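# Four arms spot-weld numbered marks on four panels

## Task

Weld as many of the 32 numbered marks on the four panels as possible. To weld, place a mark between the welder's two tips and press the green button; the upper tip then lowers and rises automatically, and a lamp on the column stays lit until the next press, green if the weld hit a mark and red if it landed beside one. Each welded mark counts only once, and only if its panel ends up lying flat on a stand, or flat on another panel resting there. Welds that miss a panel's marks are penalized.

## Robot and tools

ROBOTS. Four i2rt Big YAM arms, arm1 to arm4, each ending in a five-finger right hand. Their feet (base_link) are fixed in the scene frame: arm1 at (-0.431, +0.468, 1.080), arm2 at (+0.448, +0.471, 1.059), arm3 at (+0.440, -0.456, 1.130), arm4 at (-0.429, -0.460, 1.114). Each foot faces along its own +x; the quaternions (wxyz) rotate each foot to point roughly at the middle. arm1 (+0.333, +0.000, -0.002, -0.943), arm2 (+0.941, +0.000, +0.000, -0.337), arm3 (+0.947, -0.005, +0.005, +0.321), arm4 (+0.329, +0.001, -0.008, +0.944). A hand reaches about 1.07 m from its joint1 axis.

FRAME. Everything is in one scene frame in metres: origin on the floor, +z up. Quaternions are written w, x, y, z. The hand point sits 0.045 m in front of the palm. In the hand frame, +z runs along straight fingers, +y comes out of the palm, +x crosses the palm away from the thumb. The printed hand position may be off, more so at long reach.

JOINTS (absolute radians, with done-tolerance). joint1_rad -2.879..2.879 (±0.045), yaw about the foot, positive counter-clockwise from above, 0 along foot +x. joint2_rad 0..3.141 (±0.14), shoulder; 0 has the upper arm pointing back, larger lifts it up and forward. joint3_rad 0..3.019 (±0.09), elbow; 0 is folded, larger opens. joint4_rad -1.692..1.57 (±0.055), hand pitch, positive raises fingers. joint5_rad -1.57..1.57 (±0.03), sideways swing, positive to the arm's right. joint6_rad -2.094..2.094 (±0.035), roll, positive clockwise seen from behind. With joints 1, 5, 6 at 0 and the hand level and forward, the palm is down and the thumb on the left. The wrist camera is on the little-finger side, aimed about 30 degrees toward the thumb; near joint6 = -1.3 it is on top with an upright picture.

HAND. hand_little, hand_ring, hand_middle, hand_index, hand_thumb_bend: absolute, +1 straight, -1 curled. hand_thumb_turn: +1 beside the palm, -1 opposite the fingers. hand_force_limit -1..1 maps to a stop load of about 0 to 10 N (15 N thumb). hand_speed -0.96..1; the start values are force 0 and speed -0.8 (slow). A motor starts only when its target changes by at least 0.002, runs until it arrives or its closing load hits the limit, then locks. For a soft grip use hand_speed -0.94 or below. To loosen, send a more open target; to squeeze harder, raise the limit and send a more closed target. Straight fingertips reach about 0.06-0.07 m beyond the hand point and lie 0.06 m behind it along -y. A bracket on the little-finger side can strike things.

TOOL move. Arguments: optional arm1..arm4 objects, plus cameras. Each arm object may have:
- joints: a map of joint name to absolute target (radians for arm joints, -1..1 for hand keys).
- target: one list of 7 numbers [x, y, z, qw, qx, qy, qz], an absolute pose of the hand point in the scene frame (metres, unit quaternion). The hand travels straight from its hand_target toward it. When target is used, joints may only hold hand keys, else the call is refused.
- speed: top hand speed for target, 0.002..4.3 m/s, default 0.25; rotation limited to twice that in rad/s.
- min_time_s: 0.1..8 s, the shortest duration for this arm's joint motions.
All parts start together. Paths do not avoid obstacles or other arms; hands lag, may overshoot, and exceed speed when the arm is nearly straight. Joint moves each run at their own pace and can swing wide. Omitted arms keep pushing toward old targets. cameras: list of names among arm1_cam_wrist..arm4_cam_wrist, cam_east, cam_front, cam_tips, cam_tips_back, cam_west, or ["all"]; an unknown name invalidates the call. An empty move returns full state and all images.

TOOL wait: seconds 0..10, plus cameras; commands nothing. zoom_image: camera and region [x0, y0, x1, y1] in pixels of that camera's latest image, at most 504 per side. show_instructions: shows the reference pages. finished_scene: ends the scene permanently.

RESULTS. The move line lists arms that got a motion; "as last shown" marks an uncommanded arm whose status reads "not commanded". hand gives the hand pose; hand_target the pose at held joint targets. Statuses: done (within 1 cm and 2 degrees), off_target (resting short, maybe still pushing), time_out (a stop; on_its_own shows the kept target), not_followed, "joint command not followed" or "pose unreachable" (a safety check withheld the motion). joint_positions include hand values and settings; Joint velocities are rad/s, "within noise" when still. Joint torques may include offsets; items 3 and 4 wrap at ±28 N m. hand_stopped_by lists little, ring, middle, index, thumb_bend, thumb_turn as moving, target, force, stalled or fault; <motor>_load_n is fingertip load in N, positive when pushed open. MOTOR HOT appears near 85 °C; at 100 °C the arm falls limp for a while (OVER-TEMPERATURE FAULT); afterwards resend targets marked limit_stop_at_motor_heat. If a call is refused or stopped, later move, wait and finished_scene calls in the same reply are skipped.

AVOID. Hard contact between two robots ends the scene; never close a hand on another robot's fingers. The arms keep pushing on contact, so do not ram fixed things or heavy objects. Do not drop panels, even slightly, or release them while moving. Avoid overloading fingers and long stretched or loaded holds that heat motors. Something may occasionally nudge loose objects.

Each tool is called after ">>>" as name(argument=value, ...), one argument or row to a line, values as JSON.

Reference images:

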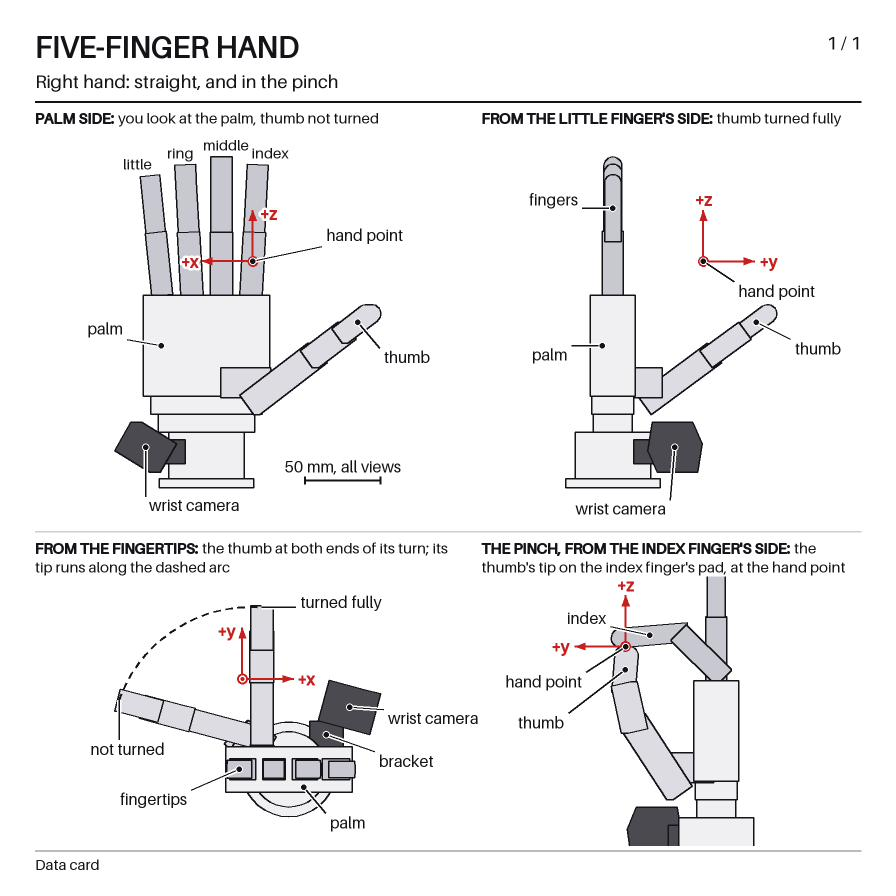

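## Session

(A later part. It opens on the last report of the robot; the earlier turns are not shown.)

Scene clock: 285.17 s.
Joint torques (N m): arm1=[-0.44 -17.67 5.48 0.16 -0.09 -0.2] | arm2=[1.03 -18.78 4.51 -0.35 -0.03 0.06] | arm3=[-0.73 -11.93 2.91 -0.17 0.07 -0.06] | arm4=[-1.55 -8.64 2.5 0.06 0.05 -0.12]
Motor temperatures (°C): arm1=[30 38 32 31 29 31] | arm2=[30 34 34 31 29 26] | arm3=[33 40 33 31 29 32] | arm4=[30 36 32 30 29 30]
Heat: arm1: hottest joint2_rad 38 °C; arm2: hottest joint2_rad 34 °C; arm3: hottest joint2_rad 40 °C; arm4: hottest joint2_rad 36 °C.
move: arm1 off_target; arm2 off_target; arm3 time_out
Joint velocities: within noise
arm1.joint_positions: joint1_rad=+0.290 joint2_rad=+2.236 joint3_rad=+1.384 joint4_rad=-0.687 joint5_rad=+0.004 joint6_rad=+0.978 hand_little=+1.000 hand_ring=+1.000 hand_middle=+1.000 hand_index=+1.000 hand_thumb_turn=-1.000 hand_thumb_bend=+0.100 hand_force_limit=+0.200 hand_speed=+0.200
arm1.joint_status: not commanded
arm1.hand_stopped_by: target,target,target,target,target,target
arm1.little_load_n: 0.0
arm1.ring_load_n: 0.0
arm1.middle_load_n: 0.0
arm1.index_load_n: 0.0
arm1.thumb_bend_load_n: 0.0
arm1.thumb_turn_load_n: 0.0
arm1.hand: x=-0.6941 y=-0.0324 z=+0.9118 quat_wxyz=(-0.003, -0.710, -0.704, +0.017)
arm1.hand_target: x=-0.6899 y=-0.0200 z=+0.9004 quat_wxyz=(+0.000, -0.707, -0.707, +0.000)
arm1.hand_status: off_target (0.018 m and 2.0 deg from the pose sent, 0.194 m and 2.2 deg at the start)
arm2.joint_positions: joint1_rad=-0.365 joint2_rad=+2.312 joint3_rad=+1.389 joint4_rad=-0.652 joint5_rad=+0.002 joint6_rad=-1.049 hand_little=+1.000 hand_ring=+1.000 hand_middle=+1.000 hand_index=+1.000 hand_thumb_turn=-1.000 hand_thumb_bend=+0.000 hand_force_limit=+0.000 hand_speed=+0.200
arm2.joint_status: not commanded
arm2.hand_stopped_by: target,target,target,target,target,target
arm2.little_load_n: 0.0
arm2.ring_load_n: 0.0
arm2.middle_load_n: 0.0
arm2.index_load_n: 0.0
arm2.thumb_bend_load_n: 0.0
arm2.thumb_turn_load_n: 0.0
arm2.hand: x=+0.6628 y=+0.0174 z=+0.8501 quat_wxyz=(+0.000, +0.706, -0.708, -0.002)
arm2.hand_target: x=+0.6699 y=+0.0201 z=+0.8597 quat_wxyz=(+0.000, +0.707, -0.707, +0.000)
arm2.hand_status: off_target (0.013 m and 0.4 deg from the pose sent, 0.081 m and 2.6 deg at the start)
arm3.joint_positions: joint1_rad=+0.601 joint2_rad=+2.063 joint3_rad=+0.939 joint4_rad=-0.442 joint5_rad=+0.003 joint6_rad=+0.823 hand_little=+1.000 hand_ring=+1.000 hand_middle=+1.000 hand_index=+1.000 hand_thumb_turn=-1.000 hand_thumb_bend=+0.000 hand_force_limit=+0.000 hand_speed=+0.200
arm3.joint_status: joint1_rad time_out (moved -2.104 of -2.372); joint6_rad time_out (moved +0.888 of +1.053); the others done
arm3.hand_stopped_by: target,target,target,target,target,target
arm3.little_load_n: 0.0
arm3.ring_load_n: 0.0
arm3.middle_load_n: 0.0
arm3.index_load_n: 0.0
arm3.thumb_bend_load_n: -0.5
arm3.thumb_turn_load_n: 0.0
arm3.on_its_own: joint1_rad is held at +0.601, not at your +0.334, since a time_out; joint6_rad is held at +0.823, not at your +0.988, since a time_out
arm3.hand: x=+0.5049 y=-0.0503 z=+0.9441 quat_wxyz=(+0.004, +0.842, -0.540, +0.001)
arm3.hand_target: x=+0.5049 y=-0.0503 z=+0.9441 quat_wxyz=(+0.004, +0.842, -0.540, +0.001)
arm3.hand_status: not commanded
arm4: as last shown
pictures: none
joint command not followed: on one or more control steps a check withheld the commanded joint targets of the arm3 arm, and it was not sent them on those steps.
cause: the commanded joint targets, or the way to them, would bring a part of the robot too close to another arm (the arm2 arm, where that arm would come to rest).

>>> move(
  arm3={"joints": {"joint1_rad": 0.334, "joint2_rad": 1.35, "joint3_rad": 1.15, "joint4_rad": -1.35, "joint5_rad": 0.0, "joint6_rad": 0.988}, "min_time_s": 1.8},
)

>>> move(
  arm2={"joints": {"joint1_rad": -1.365, "joint2_rad": 2.24, "joint3_rad": 1.36, "joint4_rad": -0.69, "joint5_rad": 0.0, "joint6_rad": 1.089}, "min_time_s": 2.2},
  cameras=["arm2_cam_wrist", "cam_front", "cam_east"],
)

>>> move(
  arm3={"joints": {"joint1_rad": 0.334, "joint2_rad": 2.42, "joint3_rad": 1.42, "joint4_rad": -0.57, "joint5_rad": 0.0, "joint6_rad": 0.988}, "min_time_s": 2.2},
  cameras=["arm2_cam_wrist", "arm3_cam_wrist", "cam_front", "cam_east"],
)

Scene clock: 287.87 s.
Joint torques (N m): arm1=[-0.44 -17.61 5.42 0.16 -0.07 -0.19] | arm2=[0.79 -19.31 4.48 -0.31 -0.02 0.04] | arm3=[-1.03 -7.71 9.87 -0.85 -0.03 0.05] | arm4=[-1.61 -8.7 2.48 0.06 0.05 -0.12]
Motor temperatures (°C): arm1=[30 38 31 31 29 31] | arm2=[30 34 34 31 29 26] | arm3=[33 40 33 31 29 32] | arm4=[30 36 32 30 29 30]
Heat: arm1: hottest joint2_rad 38 °C; arm2: hottest joint2_rad 34 °C; arm3: hottest joint2_rad 40 °C; arm4: hottest joint2_rad 36 °C.
move: arm3 done
Joint velocities: within noise
arm1, arm4: as last shown
arm2.joint_positions: joint1_rad=-0.365 joint2_rad=+2.312 joint3_rad=+1.389 joint4_rad=-0.652 joint5_rad=+0.002 joint6_rad=-1.049 hand_little=+1.000 hand_ring=+1.000 hand_middle=+1.000 hand_index=+1.000 hand_thumb_turn=-1.000 hand_thumb_bend=+0.000 hand_force_limit=+0.000 hand_speed=+0.200
arm2.joint_status: not commanded
arm2.hand_stopped_by: target,target,target,target,target,target
arm2.little_load_n: 0.0
arm2.ring_load_n: 0.5
arm2.middle_load_n: 0.0
arm2.index_load_n: 0.0
arm2.thumb_bend_load_n: 0.0
arm2.thumb_turn_load_n: 0.0
arm2.hand: x=+0.6628 y=+0.0174 z=+0.8501 quat_wxyz=(+0.000, +0.706, -0.708, -0.002)
arm2.hand_target: x=+0.6699 y=+0.0201 z=+0.8597 quat_wxyz=(+0.000, +0.707, -0.707, +0.000)
arm2.hand_status: not commanded
arm3.joint_positions: joint1_rad=+0.341 joint2_rad=+1.347 joint3_rad=+1.111 joint4_rad=-1.338 joint5_rad=+0.002 joint6_rad=+0.979 hand_little=+1.000 hand_ring=+1.000 hand_middle=+1.000 hand_index=+1.000 hand_thumb_turn=-1.000 hand_thumb_bend=+0.000 hand_force_limit=+0.000 hand_speed=+0.200
arm3.joint_status: all done
arm3.hand_stopped_by: target,target,target,target,target,target
arm3.little_load_n: 0.0
arm3.ring_load_n: 0.0
arm3.middle_load_n: 0.0
arm3.index_load_n: 0.0
arm3.thumb_bend_load_n: -0.5
arm3.thumb_turn_load_n: 0.0
arm3.hand: x=+0.5851 y=-0.1110 z=+1.2827 quat_wxyz=(+0.008, +0.712, -0.702, +0.003)
arm3.hand_target: x=+0.5932 y=-0.1023 z=+1.2958 quat_wxyz=(-0.004, +0.707, -0.707, +0.000)
arm3.hand_status: not commanded
arm4.middle_load_n: -0.5
arm4.thumb_bend_load_n: -0.5
pictures: none
led back after a hold (arm3 arm): the arm was led back toward your command in small steps, so it may still be short of it.
joint command not followed: on one or more control steps a check withheld the commanded joint targets of the arm3 arm, and it was not sent them on those steps.
cause: the commanded joint targets, or the way to them, would bring a part of the robot too close to another arm (the arm2 arm, where that arm stood when this arm was held).

Scene clock: 290.83 s.
Joint torques (N m): arm1=[-0.5 -17.55 5.46 0.14 -0.09 -0.2] | arm2=[0.73 -19.08 4.6 -0.32 -0.05 0.11] | arm3=[-1.26 -8.29 9.8 -0.66 -0.11 0.06] | arm4=[-1.55 -8.7 2.48 0.08 0.05 -0.12]
Motor temperatures (°C): arm1=[30 38 31 31 29 31] | arm2=[30 34 34 31 29 26] | arm3=[33 39 34 31 29 32] | arm4=[30 35 32 30 29 30]
Heat: arm1: hottest joint2_rad 38 °C; arm2: hottest joint2_rad 34 °C; arm3: hottest joint2_rad 39 °C; arm4: hottest joint2_rad 35 °C.
move: arm2 done
Joint velocities: within noise
arm1, arm3, arm4: as last shown
arm1.thumb_bend_load_n: -0.5
arm2.joint_positions: joint1_rad=-1.376 joint2_rad=+2.266 joint3_rad=+1.364 joint4_rad=-0.679 joint5_rad=+0.000 joint6_rad=+1.079 hand_little=+1.000 hand_ring=+1.000 hand_middle=+1.000 hand_index=+1.000 hand_thumb_turn=-1.000 hand_thumb_bend=+0.000 hand_force_limit=+0.000 hand_speed=+0.200
arm2.joint_status: all done
arm2.hand_stopped_by: target,target,target,target,target,target
arm2.little_load_n: 0.0
arm2.ring_load_n: 0.0
arm2.middle_load_n: 0.0
arm2.index_load_n: 0.0
arm2.thumb_bend_load_n: 0.0
arm2.thumb_turn_load_n: 0.0
arm2.hand: x=+0.2467 y=-0.0449 z=+0.8684 quat_wxyz=(+0.002, -0.708, -0.706, -0.005)
arm2.hand_target: x=+0.2508 y=-0.0503 z=+0.8813 quat_wxyz=(+0.000, -0.707, -0.707, +0.000)
arm2.hand_status: not commanded
arm3.joint_positions: joint1_rad=+0.341 joint2_rad=+1.347 joint3_rad=+1.111 joint4_rad=-1.338 joint5_rad=+0.002 joint6_rad=+0.980 hand_little=+1.000 hand_ring=+1.000 hand_middle=+1.000 hand_index=+1.000 hand_thumb_turn=-1.000 hand_thumb_bend=+0.000 hand_force_limit=+0.000 hand_speed=+0.200
arm3.index_load_n: -0.5
arm3.thumb_bend_load_n: 0.0
arm4.middle_load_n: 0.0
arm4.thumb_bend_load_n: 0.0
pictures: arm2_cam_wrist, cam_east, cam_front
Images, in order (width x height): arm2_cam_wrist 896x504, cam_east 896x504, cam_front 896x504.

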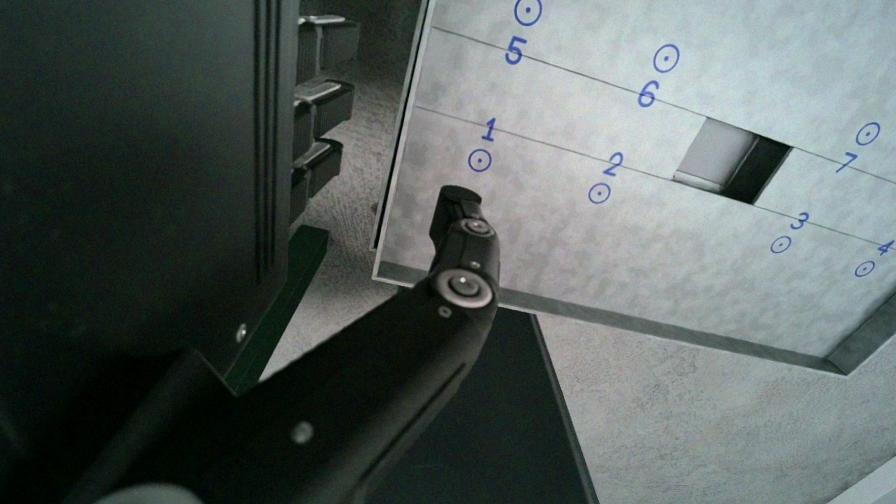

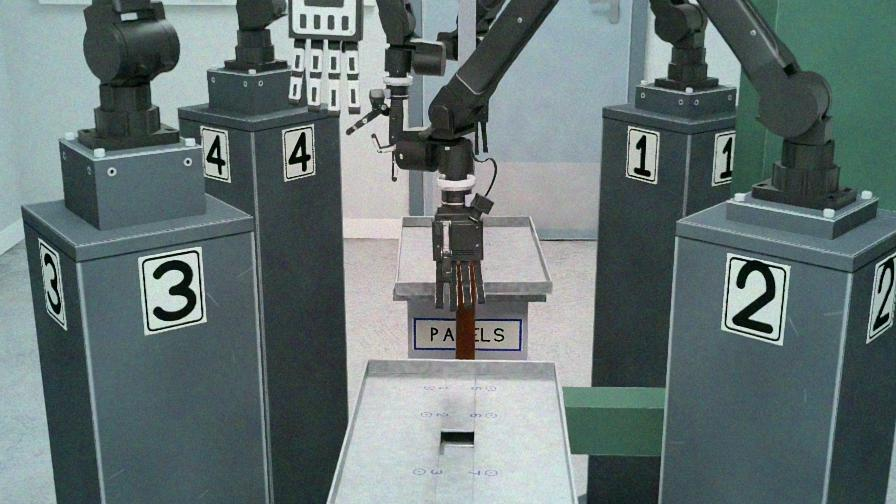

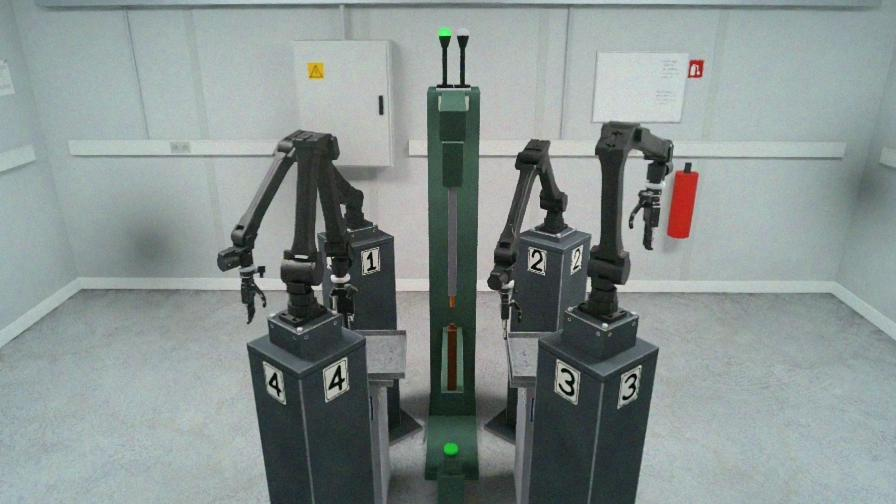

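Scene clock: 293.63 s.
Joint torques (N m): arm1=[-0.5 -17.55 5.45 0.17 -0.08 -0.2] | arm2=[0.73 -19.14 4.59 -0.32 -0.04 0.04] | arm3=[-0.67 -17.08 5.38 0.16 0.01 0.01] | arm4=[-1.61 -8.7 2.5 0.08 0.05 -0.12]
Motor temperatures (°C): arm1=[30 38 31 31 29 31] | arm2=[30 34 33 31 29 26] | arm3=[33 39 34 31 29 32] | arm4=[30 35 32 30 29 30]
Heat: arm1: hottest joint2_rad 38 °C; arm2: hottest joint2_rad 34 °C; arm3: hottest joint2_rad 39 °C; arm4: hottest joint2_rad 35 °C.
move: arm3 done
Joint velocities: within noise
arm1, arm2, arm4: as last shown
arm1.thumb_bend_load_n: 0.0
arm2.joint_positions: joint1_rad=-1.376 joint2_rad=+2.266 joint3_rad=+1.364 joint4_rad=-0.679 joint5_rad=+0.000 joint6_rad=+1.080 hand_little=+1.000 hand_ring=+1.000 hand_middle=+1.000 hand_index=+1.000 hand_thumb_turn=-1.000 hand_thumb_bend=+0.000 hand_force_limit=+0.000 hand_speed=+0.200
arm3.joint_positions: joint1_rad=+0.341 joint2_rad=+2.432 joint3_rad=+1.396 joint4_rad=-0.582 joint5_rad=+0.002 joint6_rad=+0.980 hand_little=+1.000 hand_ring=+1.000 hand_middle=+1.000 hand_index=+1.000 hand_thumb_turn=-1.000 hand_thumb_bend=+0.000 hand_force_limit=+0.000 hand_speed=+0.200
arm3.joint_status: all done
arm3.hand_stopped_by: target,target,target,target,target,target
arm3.little_load_n: 0.0
arm3.ring_load_n: -0.5
arm3.middle_load_n: 0.0
arm3.index_load_n: 0.0
arm3.thumb_bend_load_n: 0.0
arm3.thumb_turn_load_n: 0.0
arm3.hand: x=+0.6699 y=+0.0186 z=+0.8526 quat_wxyz=(+0.030, +0.712, -0.702, +0.007)
arm3.hand_target: x=+0.6854 y=+0.0363 z=+0.8630 quat_wxyz=(+0.006, +0.707, -0.707, +0.002)
arm3.hand_status: not commanded
arm4.ring_load_n: -0.5
arm4.thumb_bend_load_n: -0.5
pictures: arm2_cam_wrist, arm3_cam_wrist, cam_east, cam_front
Images, in order (width x height): arm2_cam_wrist 896x504, arm3_cam_wrist 896x504, cam_east 896x504, cam_front 896x504.

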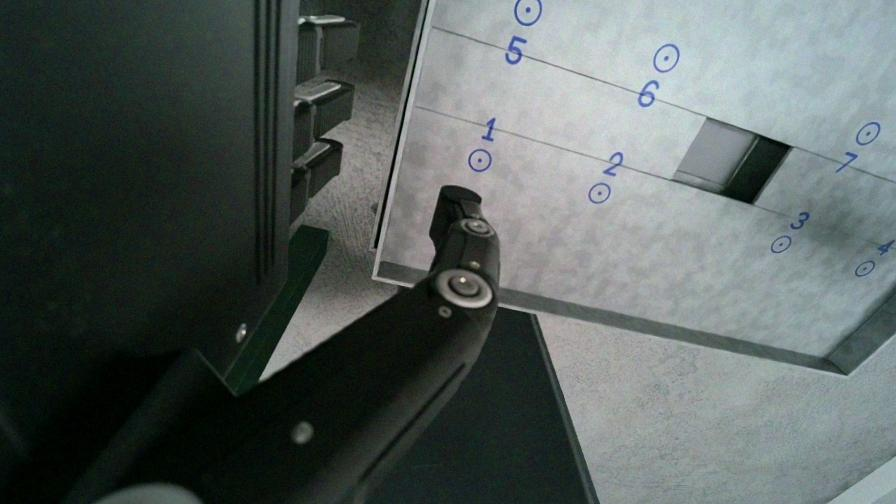

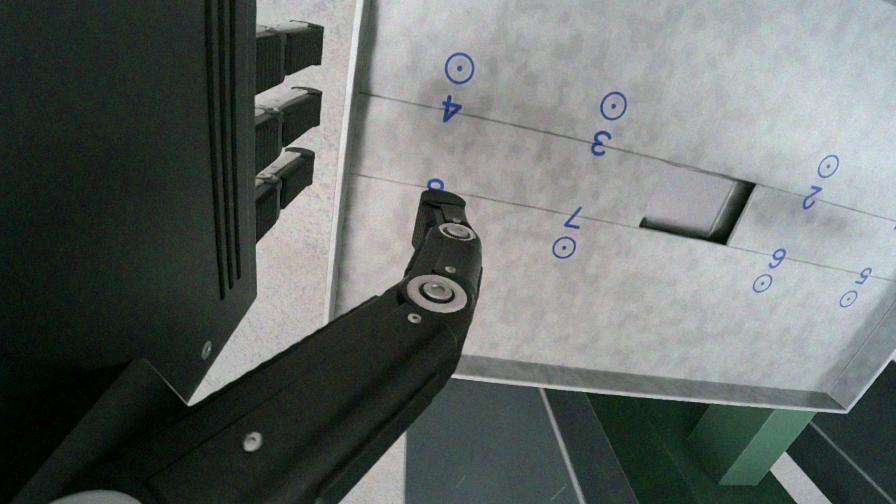

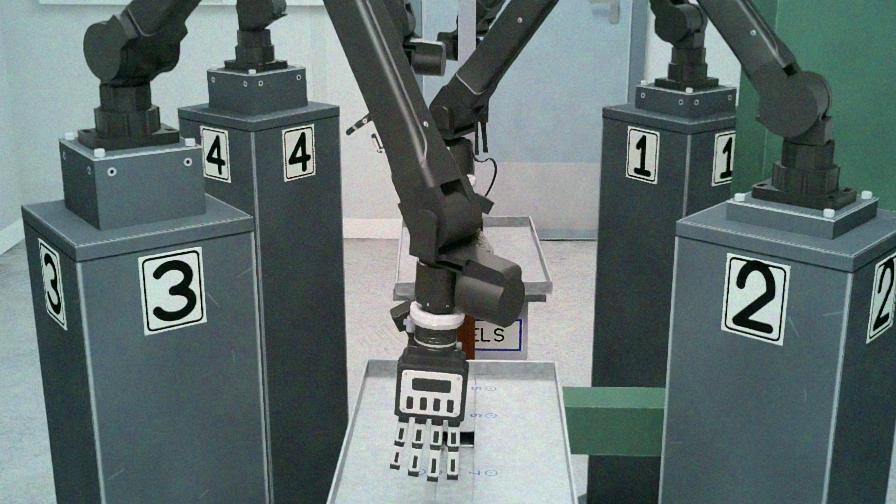

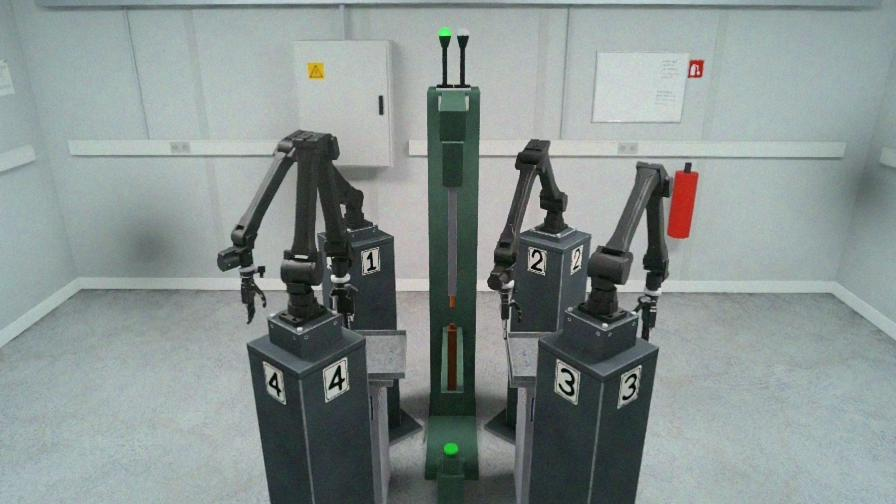

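>>> move(
  arm2={"target": [0.245, -0.0386, 0.798, 0, 0.7071, 0.7071, 0], "speed": 0.15},
  arm3={"target": [0.693, 0.0434, 0.80, -0.0237, 0.7071, -0.7071, -0.0053], "speed": 0.15},
  cameras=["arm2_cam_wrist", "arm3_cam_wrist"],
)

Scene clock: 296.03 s.
Joint torques (N m): arm1=[-0.38 -17.67 5.46 0.14 -0.08 -0.19] | arm2=[-1.26 -17.38 5.18 0.53 -0.03 -0.11] | arm3=[-1.03 -16.91 4.62 0.57 0 -0.01] | arm4=[-1.55 -8.7 2.5 0.08 0.05 -0.12]
Motor temperatures (°C): arm1=[30 38 31 31 29 31] | arm2=[30 34 33 31 29 26] | arm3=[33 39 34 31 29 32] | arm4=[30 35 32 30 29 30]
Heat: arm1: hottest joint2_rad 38 °C; arm2: hottest joint2_rad 34 °C; arm3: hottest joint2_rad 39 °C; arm4: hottest joint2_rad 35 °C.
move: arm2 off_target; arm3 off_target
Joint velocities: within noise
arm1, arm4: as last shown
arm2.joint_positions: joint1_rad=-1.376 joint2_rad=+2.410 joint3_rad=+1.364 joint4_rad=-0.556 joint5_rad=+0.000 joint6_rad=+1.078 hand_little=+1.000 hand_ring=+1.000 hand_middle=+1.000 hand_index=+1.000 hand_thumb_turn=-1.000 hand_thumb_bend=+0.000 hand_force_limit=+0.000 hand_speed=+0.200
arm2.joint_status: not commanded
arm2.hand_stopped_by: target,target,target,target,target,target
arm2.little_load_n: 0.0
arm2.ring_load_n: 0.0
arm2.middle_load_n: 0.0
arm2.index_load_n: 0.0
arm2.thumb_bend_load_n: -0.5
arm2.thumb_turn_load_n: 0.0
arm2.hand: x=+0.2556 y=-0.0284 z=+0.7928 quat_wxyz=(+0.005, -0.707, -0.707, -0.015)
arm2.hand_target: x=+0.2450 y=-0.0385 z=+0.7983 quat_wxyz=(+0.000, -0.707, -0.707, +0.000)
arm2.hand_status: off_target (0.016 m and 1.8 deg from the pose sent, 0.071 m and 0.6 deg at the start)
arm3.joint_positions: joint1_rad=+0.338 joint2_rad=+2.556 joint3_rad=+1.441 joint4_rad=-0.433 joint5_rad=+0.000 joint6_rad=+0.980 hand_little=+1.000 hand_ring=+1.000 hand_middle=+1.000 hand_index=+1.000 hand_thumb_turn=-1.000 hand_thumb_bend=+0.000 hand_force_limit=+0.000 hand_speed=+0.200
arm3.joint_status: not commanded
arm3.hand_stopped_by: target,target,target,target,target,target
arm3.little_load_n: 0.0
arm3.ring_load_n: 0.0
arm3.middle_load_n: 0.0
arm3.index_load_n: 0.0
arm3.thumb_bend_load_n: 0.0
arm3.thumb_turn_load_n: 0.0
arm3.hand: x=+0.6784 y=+0.0292 z=+0.7950 quat_wxyz=(-0.005, +0.711, -0.703, -0.001)
arm3.hand_target: x=+0.6929 y=+0.0431 z=+0.8006 quat_wxyz=(-0.024, +0.707, -0.707, -0.005)
arm3.hand_status: off_target (0.021 m and 2.3 deg from the pose sent, 0.062 m and 6.3 deg at the start)
arm4.ring_load_n: 0.0
arm4.thumb_bend_load_n: 0.0
arm4.thumb_turn_load_n: 0.5
Images, in order (width x height): arm2_cam_wrist 896x504, arm3_cam_wrist 896x504.

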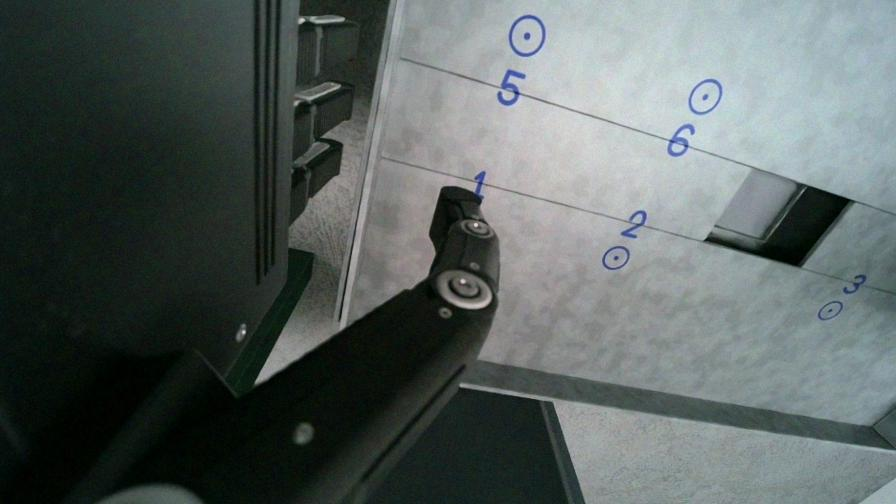

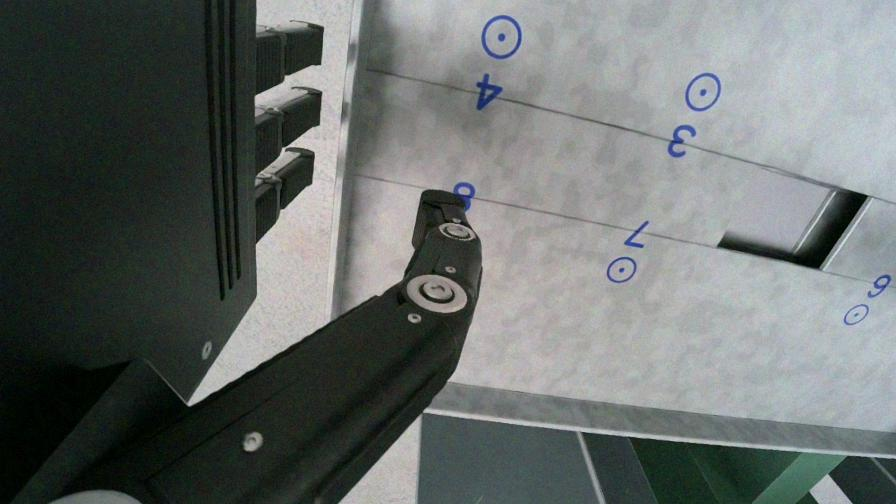

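>>> move(
  arm2={"target": [0.2383, -0.0265, 0.706, 0.005, 0.7071, 0.7071, -0.0149], "speed": 0.12},
  arm3={"target": [0.6979, 0.0391, 0.706, -0.0237, 0.7071, -0.7071, -0.0053], "speed": 0.12},
  cameras=["arm2_cam_wrist", "arm3_cam_wrist", "cam_east"],
)

Scene clock: 299.43 s.
Joint torques (N m): arm1=[-0.44 -17.73 5.45 0.17 -0.08 -0.2] | arm2=[-1.32 -16.91 4.79 0.7 -0.09 -0.13] | arm3=[-1.55 -16.26 4.12 0.66 0.06 -0.11] | arm4=[-1.61 -8.7 2.5 0.05 0.05 -0.12]
Motor temperatures (°C): arm1=[30 38 31 31 29 31] | arm2=[30 34 33 31 29 26] | arm3=[33 39 34 31 29 32] | arm4=[30 35 32 30 29 30]
Heat: arm1: hottest joint2_rad 38 °C; arm2: hottest joint2_rad 34 °C; arm3: hottest joint2_rad 39 °C; arm4: hottest joint2_rad 35 °C.
move: arm2 off_target; arm3 off_target
Joint velocities: within noise
arm1, arm4: as last shown
arm2.joint_positions: joint1_rad=-1.393 joint2_rad=+2.591 joint3_rad=+1.409 joint4_rad=-0.382 joint5_rad=+0.000 joint6_rad=+1.056 hand_little=+1.000 hand_ring=+1.000 hand_middle=+1.000 hand_index=+1.000 hand_thumb_turn=-1.000 hand_thumb_bend=+0.000 hand_force_limit=+0.000 hand_speed=+0.200
arm2.joint_status: not commanded
arm2.hand_stopped_by: target,target,target,target,target,target
arm2.little_load_n: 0.0
arm2.ring_load_n: 0.0
arm2.middle_load_n: 0.0
arm2.index_load_n: 0.0
arm2.thumb_bend_load_n: 0.0
arm2.thumb_turn_load_n: 0.0
arm2.hand: x=+0.2506 y=-0.0186 z=+0.7073 quat_wxyz=(-0.001, -0.706, -0.709, +0.003)
arm2.hand_target: x=+0.2383 y=-0.0264 z=+0.7063 quat_wxyz=(-0.005, -0.707, -0.707, +0.015)
arm2.hand_status: off_target (0.015 m and 1.5 deg from the pose sent, 0.089 m and 3.6 deg at the start)
arm3.joint_positions: joint1_rad=+0.326 joint2_rad=+2.771 joint3_rad=+1.596 joint4_rad=-0.361 joint5_rad=-0.003 joint6_rad=+0.978 hand_little=+1.000 hand_ring=+1.000 hand_middle=+1.000 hand_index=+1.000 hand_thumb_turn=-1.000 hand_thumb_bend=+0.000 hand_force_limit=+0.000 hand_speed=+0.200
arm3.joint_status: not commanded
arm3.hand_stopped_by: target,target,target,target,target,target
arm3.little_load_n: 0.0
arm3.ring_load_n: 0.0
arm3.middle_load_n: 0.0
arm3.index_load_n: 0.0
arm3.thumb_bend_load_n: 0.0
arm3.thumb_turn_load_n: 0.0
arm3.hand: x=+0.6864 y=+0.0306 z=+0.7064 quat_wxyz=(-0.010, +0.708, -0.706, -0.003)
arm3.hand_target: x=+0.6978 y=+0.0389 z=+0.7064 quat_wxyz=(-0.024, +0.707, -0.707, -0.005)
arm3.hand_status: off_target (0.014 m and 1.6 deg from the pose sent, 0.092 m and 2.3 deg at the start)
arm4.thumb_turn_load_n: 0.0
Images, in order (width x height): arm2_cam_wrist 896x504, arm3_cam_wrist 896x504, cam_east 896x504.

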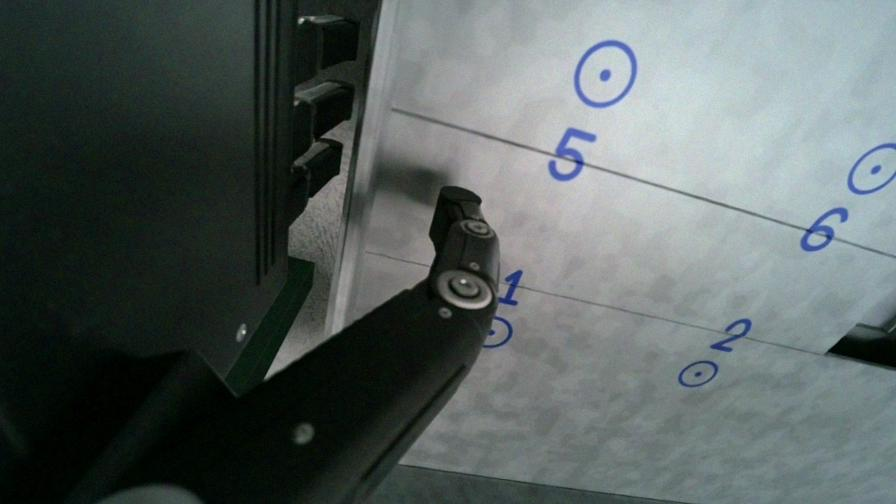

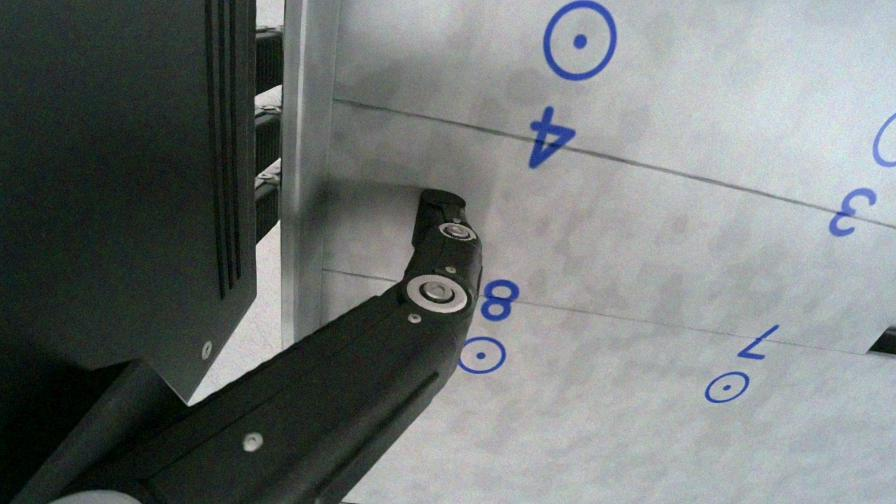

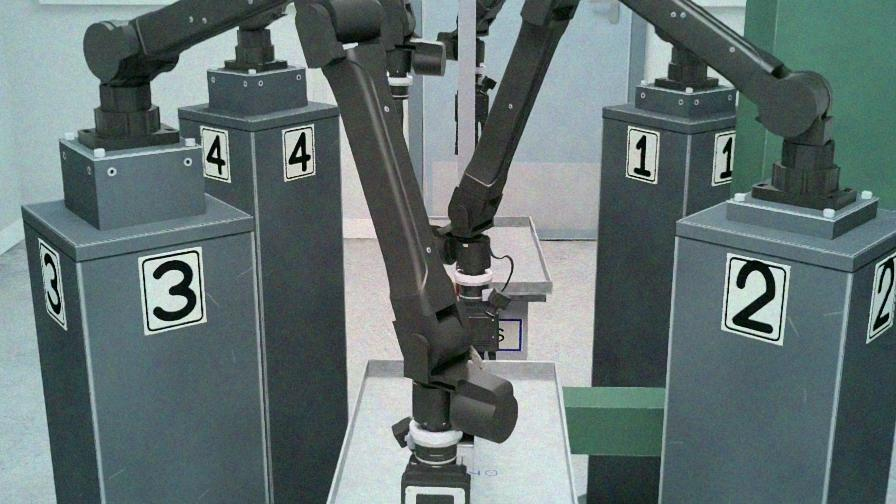

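>>> move(
  arm3={"target": [0.7095, 0.039, 0.700, -0.0237, 0.7071, -0.7071, -0.0053], "speed": 0.1},
  arm2={"target": [0.2383, -0.0265, 0.698, 0.005, 0.7071, 0.7071, -0.0149], "speed": 0.1},
  cameras=["arm2_cam_wrist", "arm3_cam_wrist"],
)

Scene clock: 301.10 s.
Joint torques (N m): arm1=[-0.38 -17.67 5.45 0.18 -0.08 -0.2] | arm2=[-1.44 -16.09 4.81 0.66 -0.1 -0.11] | arm3=[-2.26 -16.62 4.82 0.1 0.1 -0.17] | arm4=[-1.55 -8.7 2.48 0.06 0.05 -0.12]
Motor temperatures (°C): arm1=[30 38 31 31 29 31] | arm2=[30 34 33 31 29 26] | arm3=[33 40 34 31 29 32] | arm4=[30 35 32 30 29 30]
Heat: arm1: hottest joint2_rad 38 °C; arm2: hottest joint2_rad 34 °C; arm3: hottest joint2_rad 40 °C; arm4: hottest joint2_rad 35 °C.
move: arm2 off_target; arm3 off_target
Joint velocities: within noise
arm1, arm4: as last shown
arm1.index_load_n: 0.5
arm2.joint_positions: joint1_rad=-1.393 joint2_rad=+2.602 joint3_rad=+1.421 joint4_rad=-0.373 joint5_rad=+0.000 joint6_rad=+1.056 hand_little=+1.000 hand_ring=+1.000 hand_middle=+1.000 hand_index=+1.000 hand_thumb_turn=-1.000 hand_thumb_bend=+0.000 hand_force_limit=+0.000 hand_speed=+0.200
arm2.joint_status: not commanded
arm2.hand_stopped_by: target,target,target,target,target,target
arm2.little_load_n: 0.0
arm2.ring_load_n: 0.5
arm2.middle_load_n: 0.0
arm2.index_load_n: 0.0
arm2.thumb_bend_load_n: 0.0
arm2.thumb_turn_load_n: 0.0
arm2.hand: x=+0.2483 y=-0.0228 z=+0.7037 quat_wxyz=(-0.002, -0.706, -0.709, +0.008)
arm2.hand_target: x=+0.2384 y=-0.0263 z=+0.6983 quat_wxyz=(-0.005, -0.707, -0.707, +0.015)
arm2.hand_status: off_target (0.012 m and 0.9 deg from the pose sent, 0.017 m and 1.5 deg at the start)
arm3.joint_positions: joint1_rad=+0.312 joint2_rad=+2.781 joint3_rad=+1.628 joint4_rad=-0.361 joint5_rad=-0.006 joint6_rad=+0.961 hand_little=+1.000 hand_ring=+1.000 hand_middle=+1.000 hand_index=+1.000 hand_thumb_turn=-1.000 hand_thumb_bend=+0.000 hand_force_limit=+0.000 hand_speed=+0.200
arm3.joint_status: not commanded
arm3.hand_stopped_by: target,target,target,target,target,target
arm3.little_load_n: 0.0
arm3.ring_load_n: 0.0
arm3.middle_load_n: 0.0
arm3.index_load_n: 0.0
arm3.thumb_bend_load_n: 1.5
arm3.thumb_turn_load_n: 0.0
arm3.hand: x=+0.7006 y=+0.0384 z=+0.7061 quat_wxyz=(-0.021, +0.709, -0.705, -0.006)
arm3.hand_target: x=+0.7094 y=+0.0389 z=+0.7002 quat_wxyz=(-0.024, +0.707, -0.707, -0.005)
arm3.hand_status: off_target (0.011 m and 0.4 deg from the pose sent, 0.025 m and 1.6 deg at the start)
Images, in order (width x height): arm2_cam_wrist 896x504, arm3_cam_wrist 896x504.

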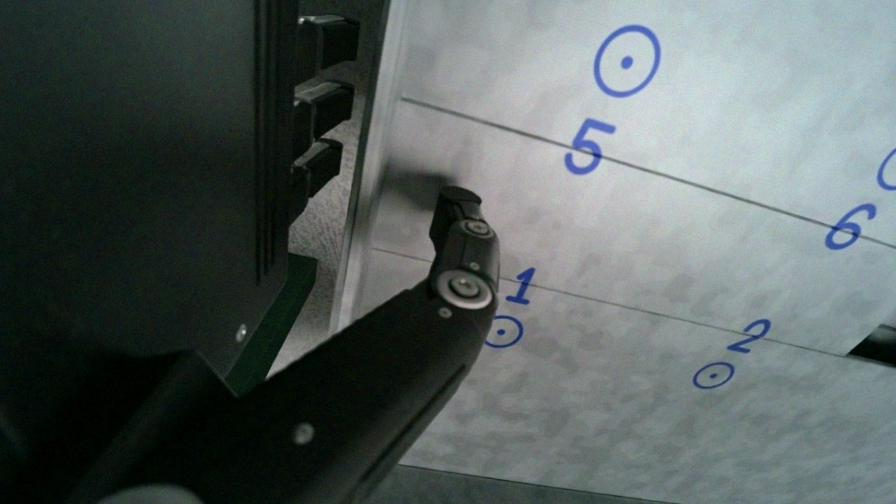

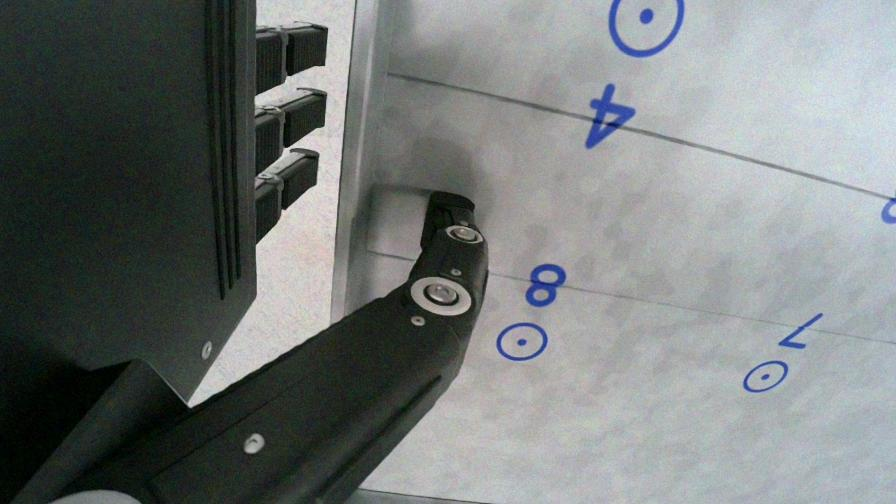

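>>> move(
  arm2={"joints": {"hand_speed": -0.2, "hand_force_limit": -0.5, "hand_thumb_bend": -0.5}},
  arm3={"joints": {"hand_speed": -0.2, "hand_force_limit": -0.5, "hand_thumb_bend": -0.5}},
)

>>> move(
  arm2={"joints": {"hand_speed": -0.8, "hand_force_limit": 0.35, "hand_thumb_bend": -1.0}},
  arm3={"joints": {"hand_speed": -0.8, "hand_force_limit": 0.35, "hand_thumb_bend": -1.0}},
  cameras=["arm2_cam_wrist", "arm3_cam_wrist"],
)

Scene clock: 302.30 s.
Joint torques (N m): arm1=[-0.38 -17.67 5.45 0.14 -0.08 -0.2] | arm2=[-1.61 -16.38 4.88 0.69 0.17 -0.09] | arm3=[-1.26 -16.15 4.79 -0.06 0.37 -0.08] | arm4=[-1.61 -8.76 2.51 0.08 0.05 -0.11]
Motor temperatures (°C): arm1=[30 38 31 31 29 31] | arm2=[30 34 33 31 29 26] | arm3=[33 40 34 31 29 32] | arm4=[30 35 32 30 29 30]
Heat: arm1: hottest joint2_rad 38 °C; arm2: hottest joint2_rad 34 °C; arm3: hottest joint2_rad 40 °C; arm4: hottest joint2_rad 35 °C.
move: arm2 done; arm3 off_target
Joint velocities: within noise
arm1: as last shown
arm1.index_load_n: 0.0
arm2.joint_positions: joint1_rad=-1.392 joint2_rad=+2.607 joint3_rad=+1.421 joint4_rad=-0.373 joint5_rad=-0.007 joint6_rad=+1.053 hand_little=+1.000 hand_ring=+1.000 hand_middle=+1.000 hand_index=+1.000 hand_thumb_turn=-1.000 hand_thumb_bend=-0.499 hand_force_limit=-0.500 hand_speed=-0.200
arm2.joint_status: all done
arm2.hand_stopped_by: target,target,target,target,target,target
arm2.little_load_n: 0.0
arm2.ring_load_n: 0.0
arm2.middle_load_n: 0.0
arm2.index_load_n: 0.0
arm2.thumb_bend_load_n: 1.5
arm2.thumb_turn_load_n: 0.5
arm2.hand: x=+0.2516 y=-0.0215 z=+0.7017 quat_wxyz=(-0.005, -0.704, -0.710, +0.004)
arm2.hand_target: x=+0.2384 y=-0.0261 z=+0.6982 quat_wxyz=(-0.005, -0.707, -0.707, +0.015)
arm2.hand_status: not commanded
arm3.joint_positions: joint1_rad=+0.312 joint2_rad=+2.781 joint3_rad=+1.628 joint4_rad=-0.361 joint5_rad=-0.011 joint6_rad=+0.958 hand_little=+1.000 hand_ring=+1.000 hand_middle=+1.000 hand_index=+1.000 hand_thumb_turn=-1.000 hand_thumb_bend=-0.069 hand_force_limit=-0.500 hand_speed=-0.200
arm3.joint_status: hand_thumb_bend off_target (ended at -0.069, target -0.500); the others done
arm3.hand_stopped_by: target,target,target,target,force,target
arm3.little_load_n: 0.0
arm3.ring_load_n: 0.0
arm3.middle_load_n: 0.0
arm3.index_load_n: 0.0
arm3.thumb_bend_load_n: 3.5
arm3.thumb_turn_load_n: 0.0
arm3.hand: x=+0.6997 y=+0.0389 z=+0.7064 quat_wxyz=(-0.020, +0.710, -0.704, -0.009)
arm3.hand_target: x=+0.7094 y=+0.0389 z=+0.7002 quat_wxyz=(-0.024, +0.707, -0.707, -0.005)
arm3.hand_status: not commanded
arm4.joint_positions: joint1_rad=-1.071 joint2_rad=+1.932 joint3_rad=+0.646 joint4_rad=-0.322 joint5_rad=-0.002 joint6_rad=-0.171 hand_little=-1.000 hand_ring=+1.000 hand_middle=+1.000 hand_index=+1.000 hand_thumb_turn=-1.000 hand_thumb_bend=+1.000 hand_force_limit=+0.100 hand_speed=-0.300
arm4.joint_status: not commanded
arm4.hand_stopped_by: target,target,target,target,target,target
arm4.little_load_n: 0.0
arm4.ring_load_n: 0.0
arm4.middle_load_n: 0.0
arm4.index_load_n: 0.0
arm4.thumb_bend_load_n: 0.0
arm4.thumb_turn_load_n: 0.0
arm4.hand: x=-0.4056 y=-0.2057 z=+0.9471 quat_wxyz=(+0.010, +1.000, +0.000, -0.002)
arm4.hand_target: x=-0.4001 y=-0.2002 z=+0.9500 quat_wxyz=(+0.000, +1.000, +0.000, +0.000)
arm4.hand_status: not commanded
pictures: none

Scene clock: 304.43 s.
Joint torques (N m): arm1=[-0.44 -17.73 5.44 0.18 -0.09 -0.2] | arm2=[-2.08 -17.2 4.66 0.72 0.7 -0.06] | arm3=[-2.67 -16.32 4.75 0.73 0.98 0.05] | arm4=[-1.61 -8.7 2.51 0.08 0.05 -0.11]
Motor temperatures (°C): arm1=[30 38 31 31 29 31] | arm2=[30 34 33 31 29 26] | arm3=[33 40 34 31 29 32] | arm4=[30 35 32 30 29 30]
Heat: arm1: hottest joint2_rad 38 °C; arm2: hottest joint2_rad 34 °C; arm3: hottest joint2_rad 40 °C; arm4: hottest joint2_rad 35 °C.
move: arm2 off_target; arm3 off_target
Joint velocities: within noise
arm1.joint_positions: joint1_rad=+0.290 joint2_rad=+2.236 joint3_rad=+1.384 joint4_rad=-0.687 joint5_rad=+0.004 joint6_rad=+0.978 hand_little=+1.000 hand_ring=+1.000 hand_middle=+1.000 hand_index=+1.000 hand_thumb_turn=-1.000 hand_thumb_bend=+0.100 hand_force_limit=+0.200 hand_speed=+0.200
arm1.joint_status: not commanded
arm1.hand_stopped_by: target,target,target,target,target,target
arm1.little_load_n: 0.5
arm1.ring_load_n: 0.0
arm1.middle_load_n: 0.0
arm1.index_load_n: 0.0
arm1.thumb_bend_load_n: 0.0
arm1.thumb_turn_load_n: 0.0
arm1.hand: x=-0.6941 y=-0.0324 z=+0.9118 quat_wxyz=(-0.003, -0.710, -0.704, +0.017)
arm1.hand_target: x=-0.6899 y=-0.0200 z=+0.9004 quat_wxyz=(+0.000, -0.707, -0.707, +0.000)
arm1.hand_status: not commanded
arm2.joint_positions: joint1_rad=-1.388 joint2_rad=+2.614 joint3_rad=+1.421 joint4_rad=-0.373 joint5_rad=-0.023 joint6_rad=+1.049 hand_little=+1.000 hand_ring=+1.000 hand_middle=+1.000 hand_index=+1.000 hand_thumb_turn=-1.000 hand_thumb_bend=-0.749 hand_force_limit=+0.350 hand_speed=-0.800
arm2.joint_status: hand_thumb_bend off_target (ended at -0.749, target -1.000); the others done
arm2.hand_stopped_by: target,target,target,target,force,target
arm2.little_load_n: 0.0
arm2.ring_load_n: 0.0
arm2.middle_load_n: 0.0
arm2.index_load_n: 0.5
arm2.thumb_bend_load_n: 10.5
arm2.thumb_turn_load_n: 1.5
arm2.hand: x=+0.2579 y=-0.0202 z=+0.6990 quat_wxyz=(-0.012, -0.701, -0.713, -0.001)
arm2.hand_target: x=+0.2384 y=-0.0262 z=+0.6983 quat_wxyz=(-0.005, -0.707, -0.707, +0.015)
arm2.hand_status: not commanded
arm3.joint_positions: joint1_rad=+0.328 joint2_rad=+2.783 joint3_rad=+1.628 joint4_rad=-0.377 joint5_rad=-0.030 joint6_rad=+0.949 hand_little=+1.000 hand_ring=+1.000 hand_middle=+1.000 hand_index=+1.000 hand_thumb_turn=-1.000 hand_thumb_bend=-0.569 hand_force_limit=+0.350 hand_speed=-0.800
arm3.joint_status: hand_thumb_bend off_target (ended at -0.569, target -1.000); the others done
arm3.hand_stopped_by: target,target,target,target,force,target
arm3.little_load_n: 0.5
arm3.ring_load_n: 0.0
arm3.middle_load_n: 0.0
arm3.index_load_n: 0.0
arm3.thumb_bend_load_n: 9.0
arm3.thumb_turn_load_n: 1.0
arm3.hand: x=+0.6857 y=+0.0399 z=+0.7069 quat_wxyz=(-0.010, +0.718, -0.695, -0.016)
arm3.hand_target: x=+0.7094 y=+0.0389 z=+0.7003 quat_wxyz=(-0.024, +0.707, -0.707, -0.005)
arm3.hand_status: not commanded
arm4: as last shown
Images, in order (width x height): arm2_cam_wrist 896x504, arm3_cam_wrist 896x504.

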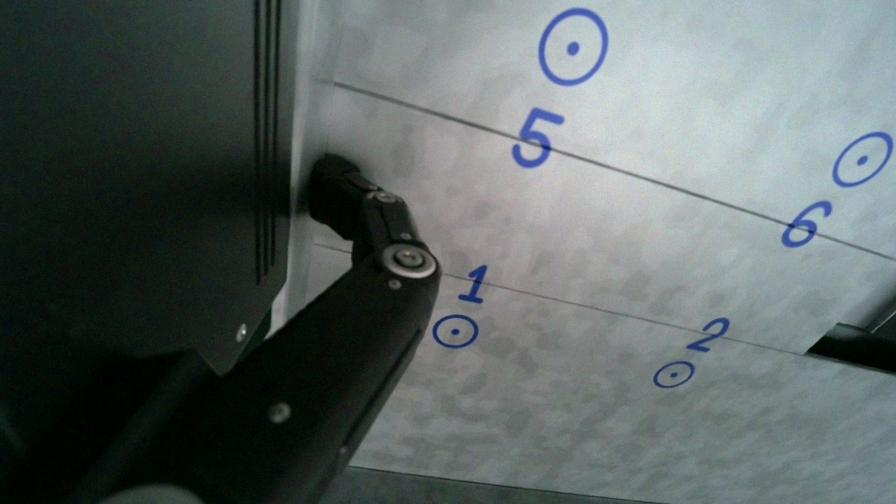

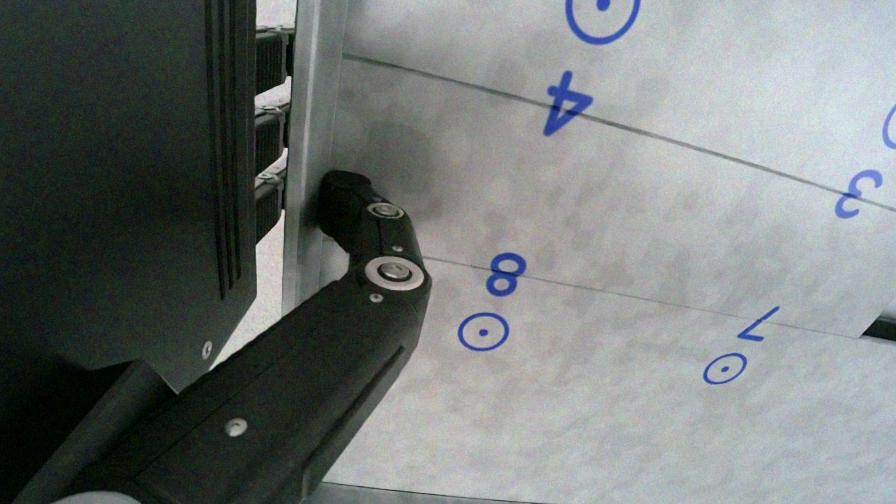

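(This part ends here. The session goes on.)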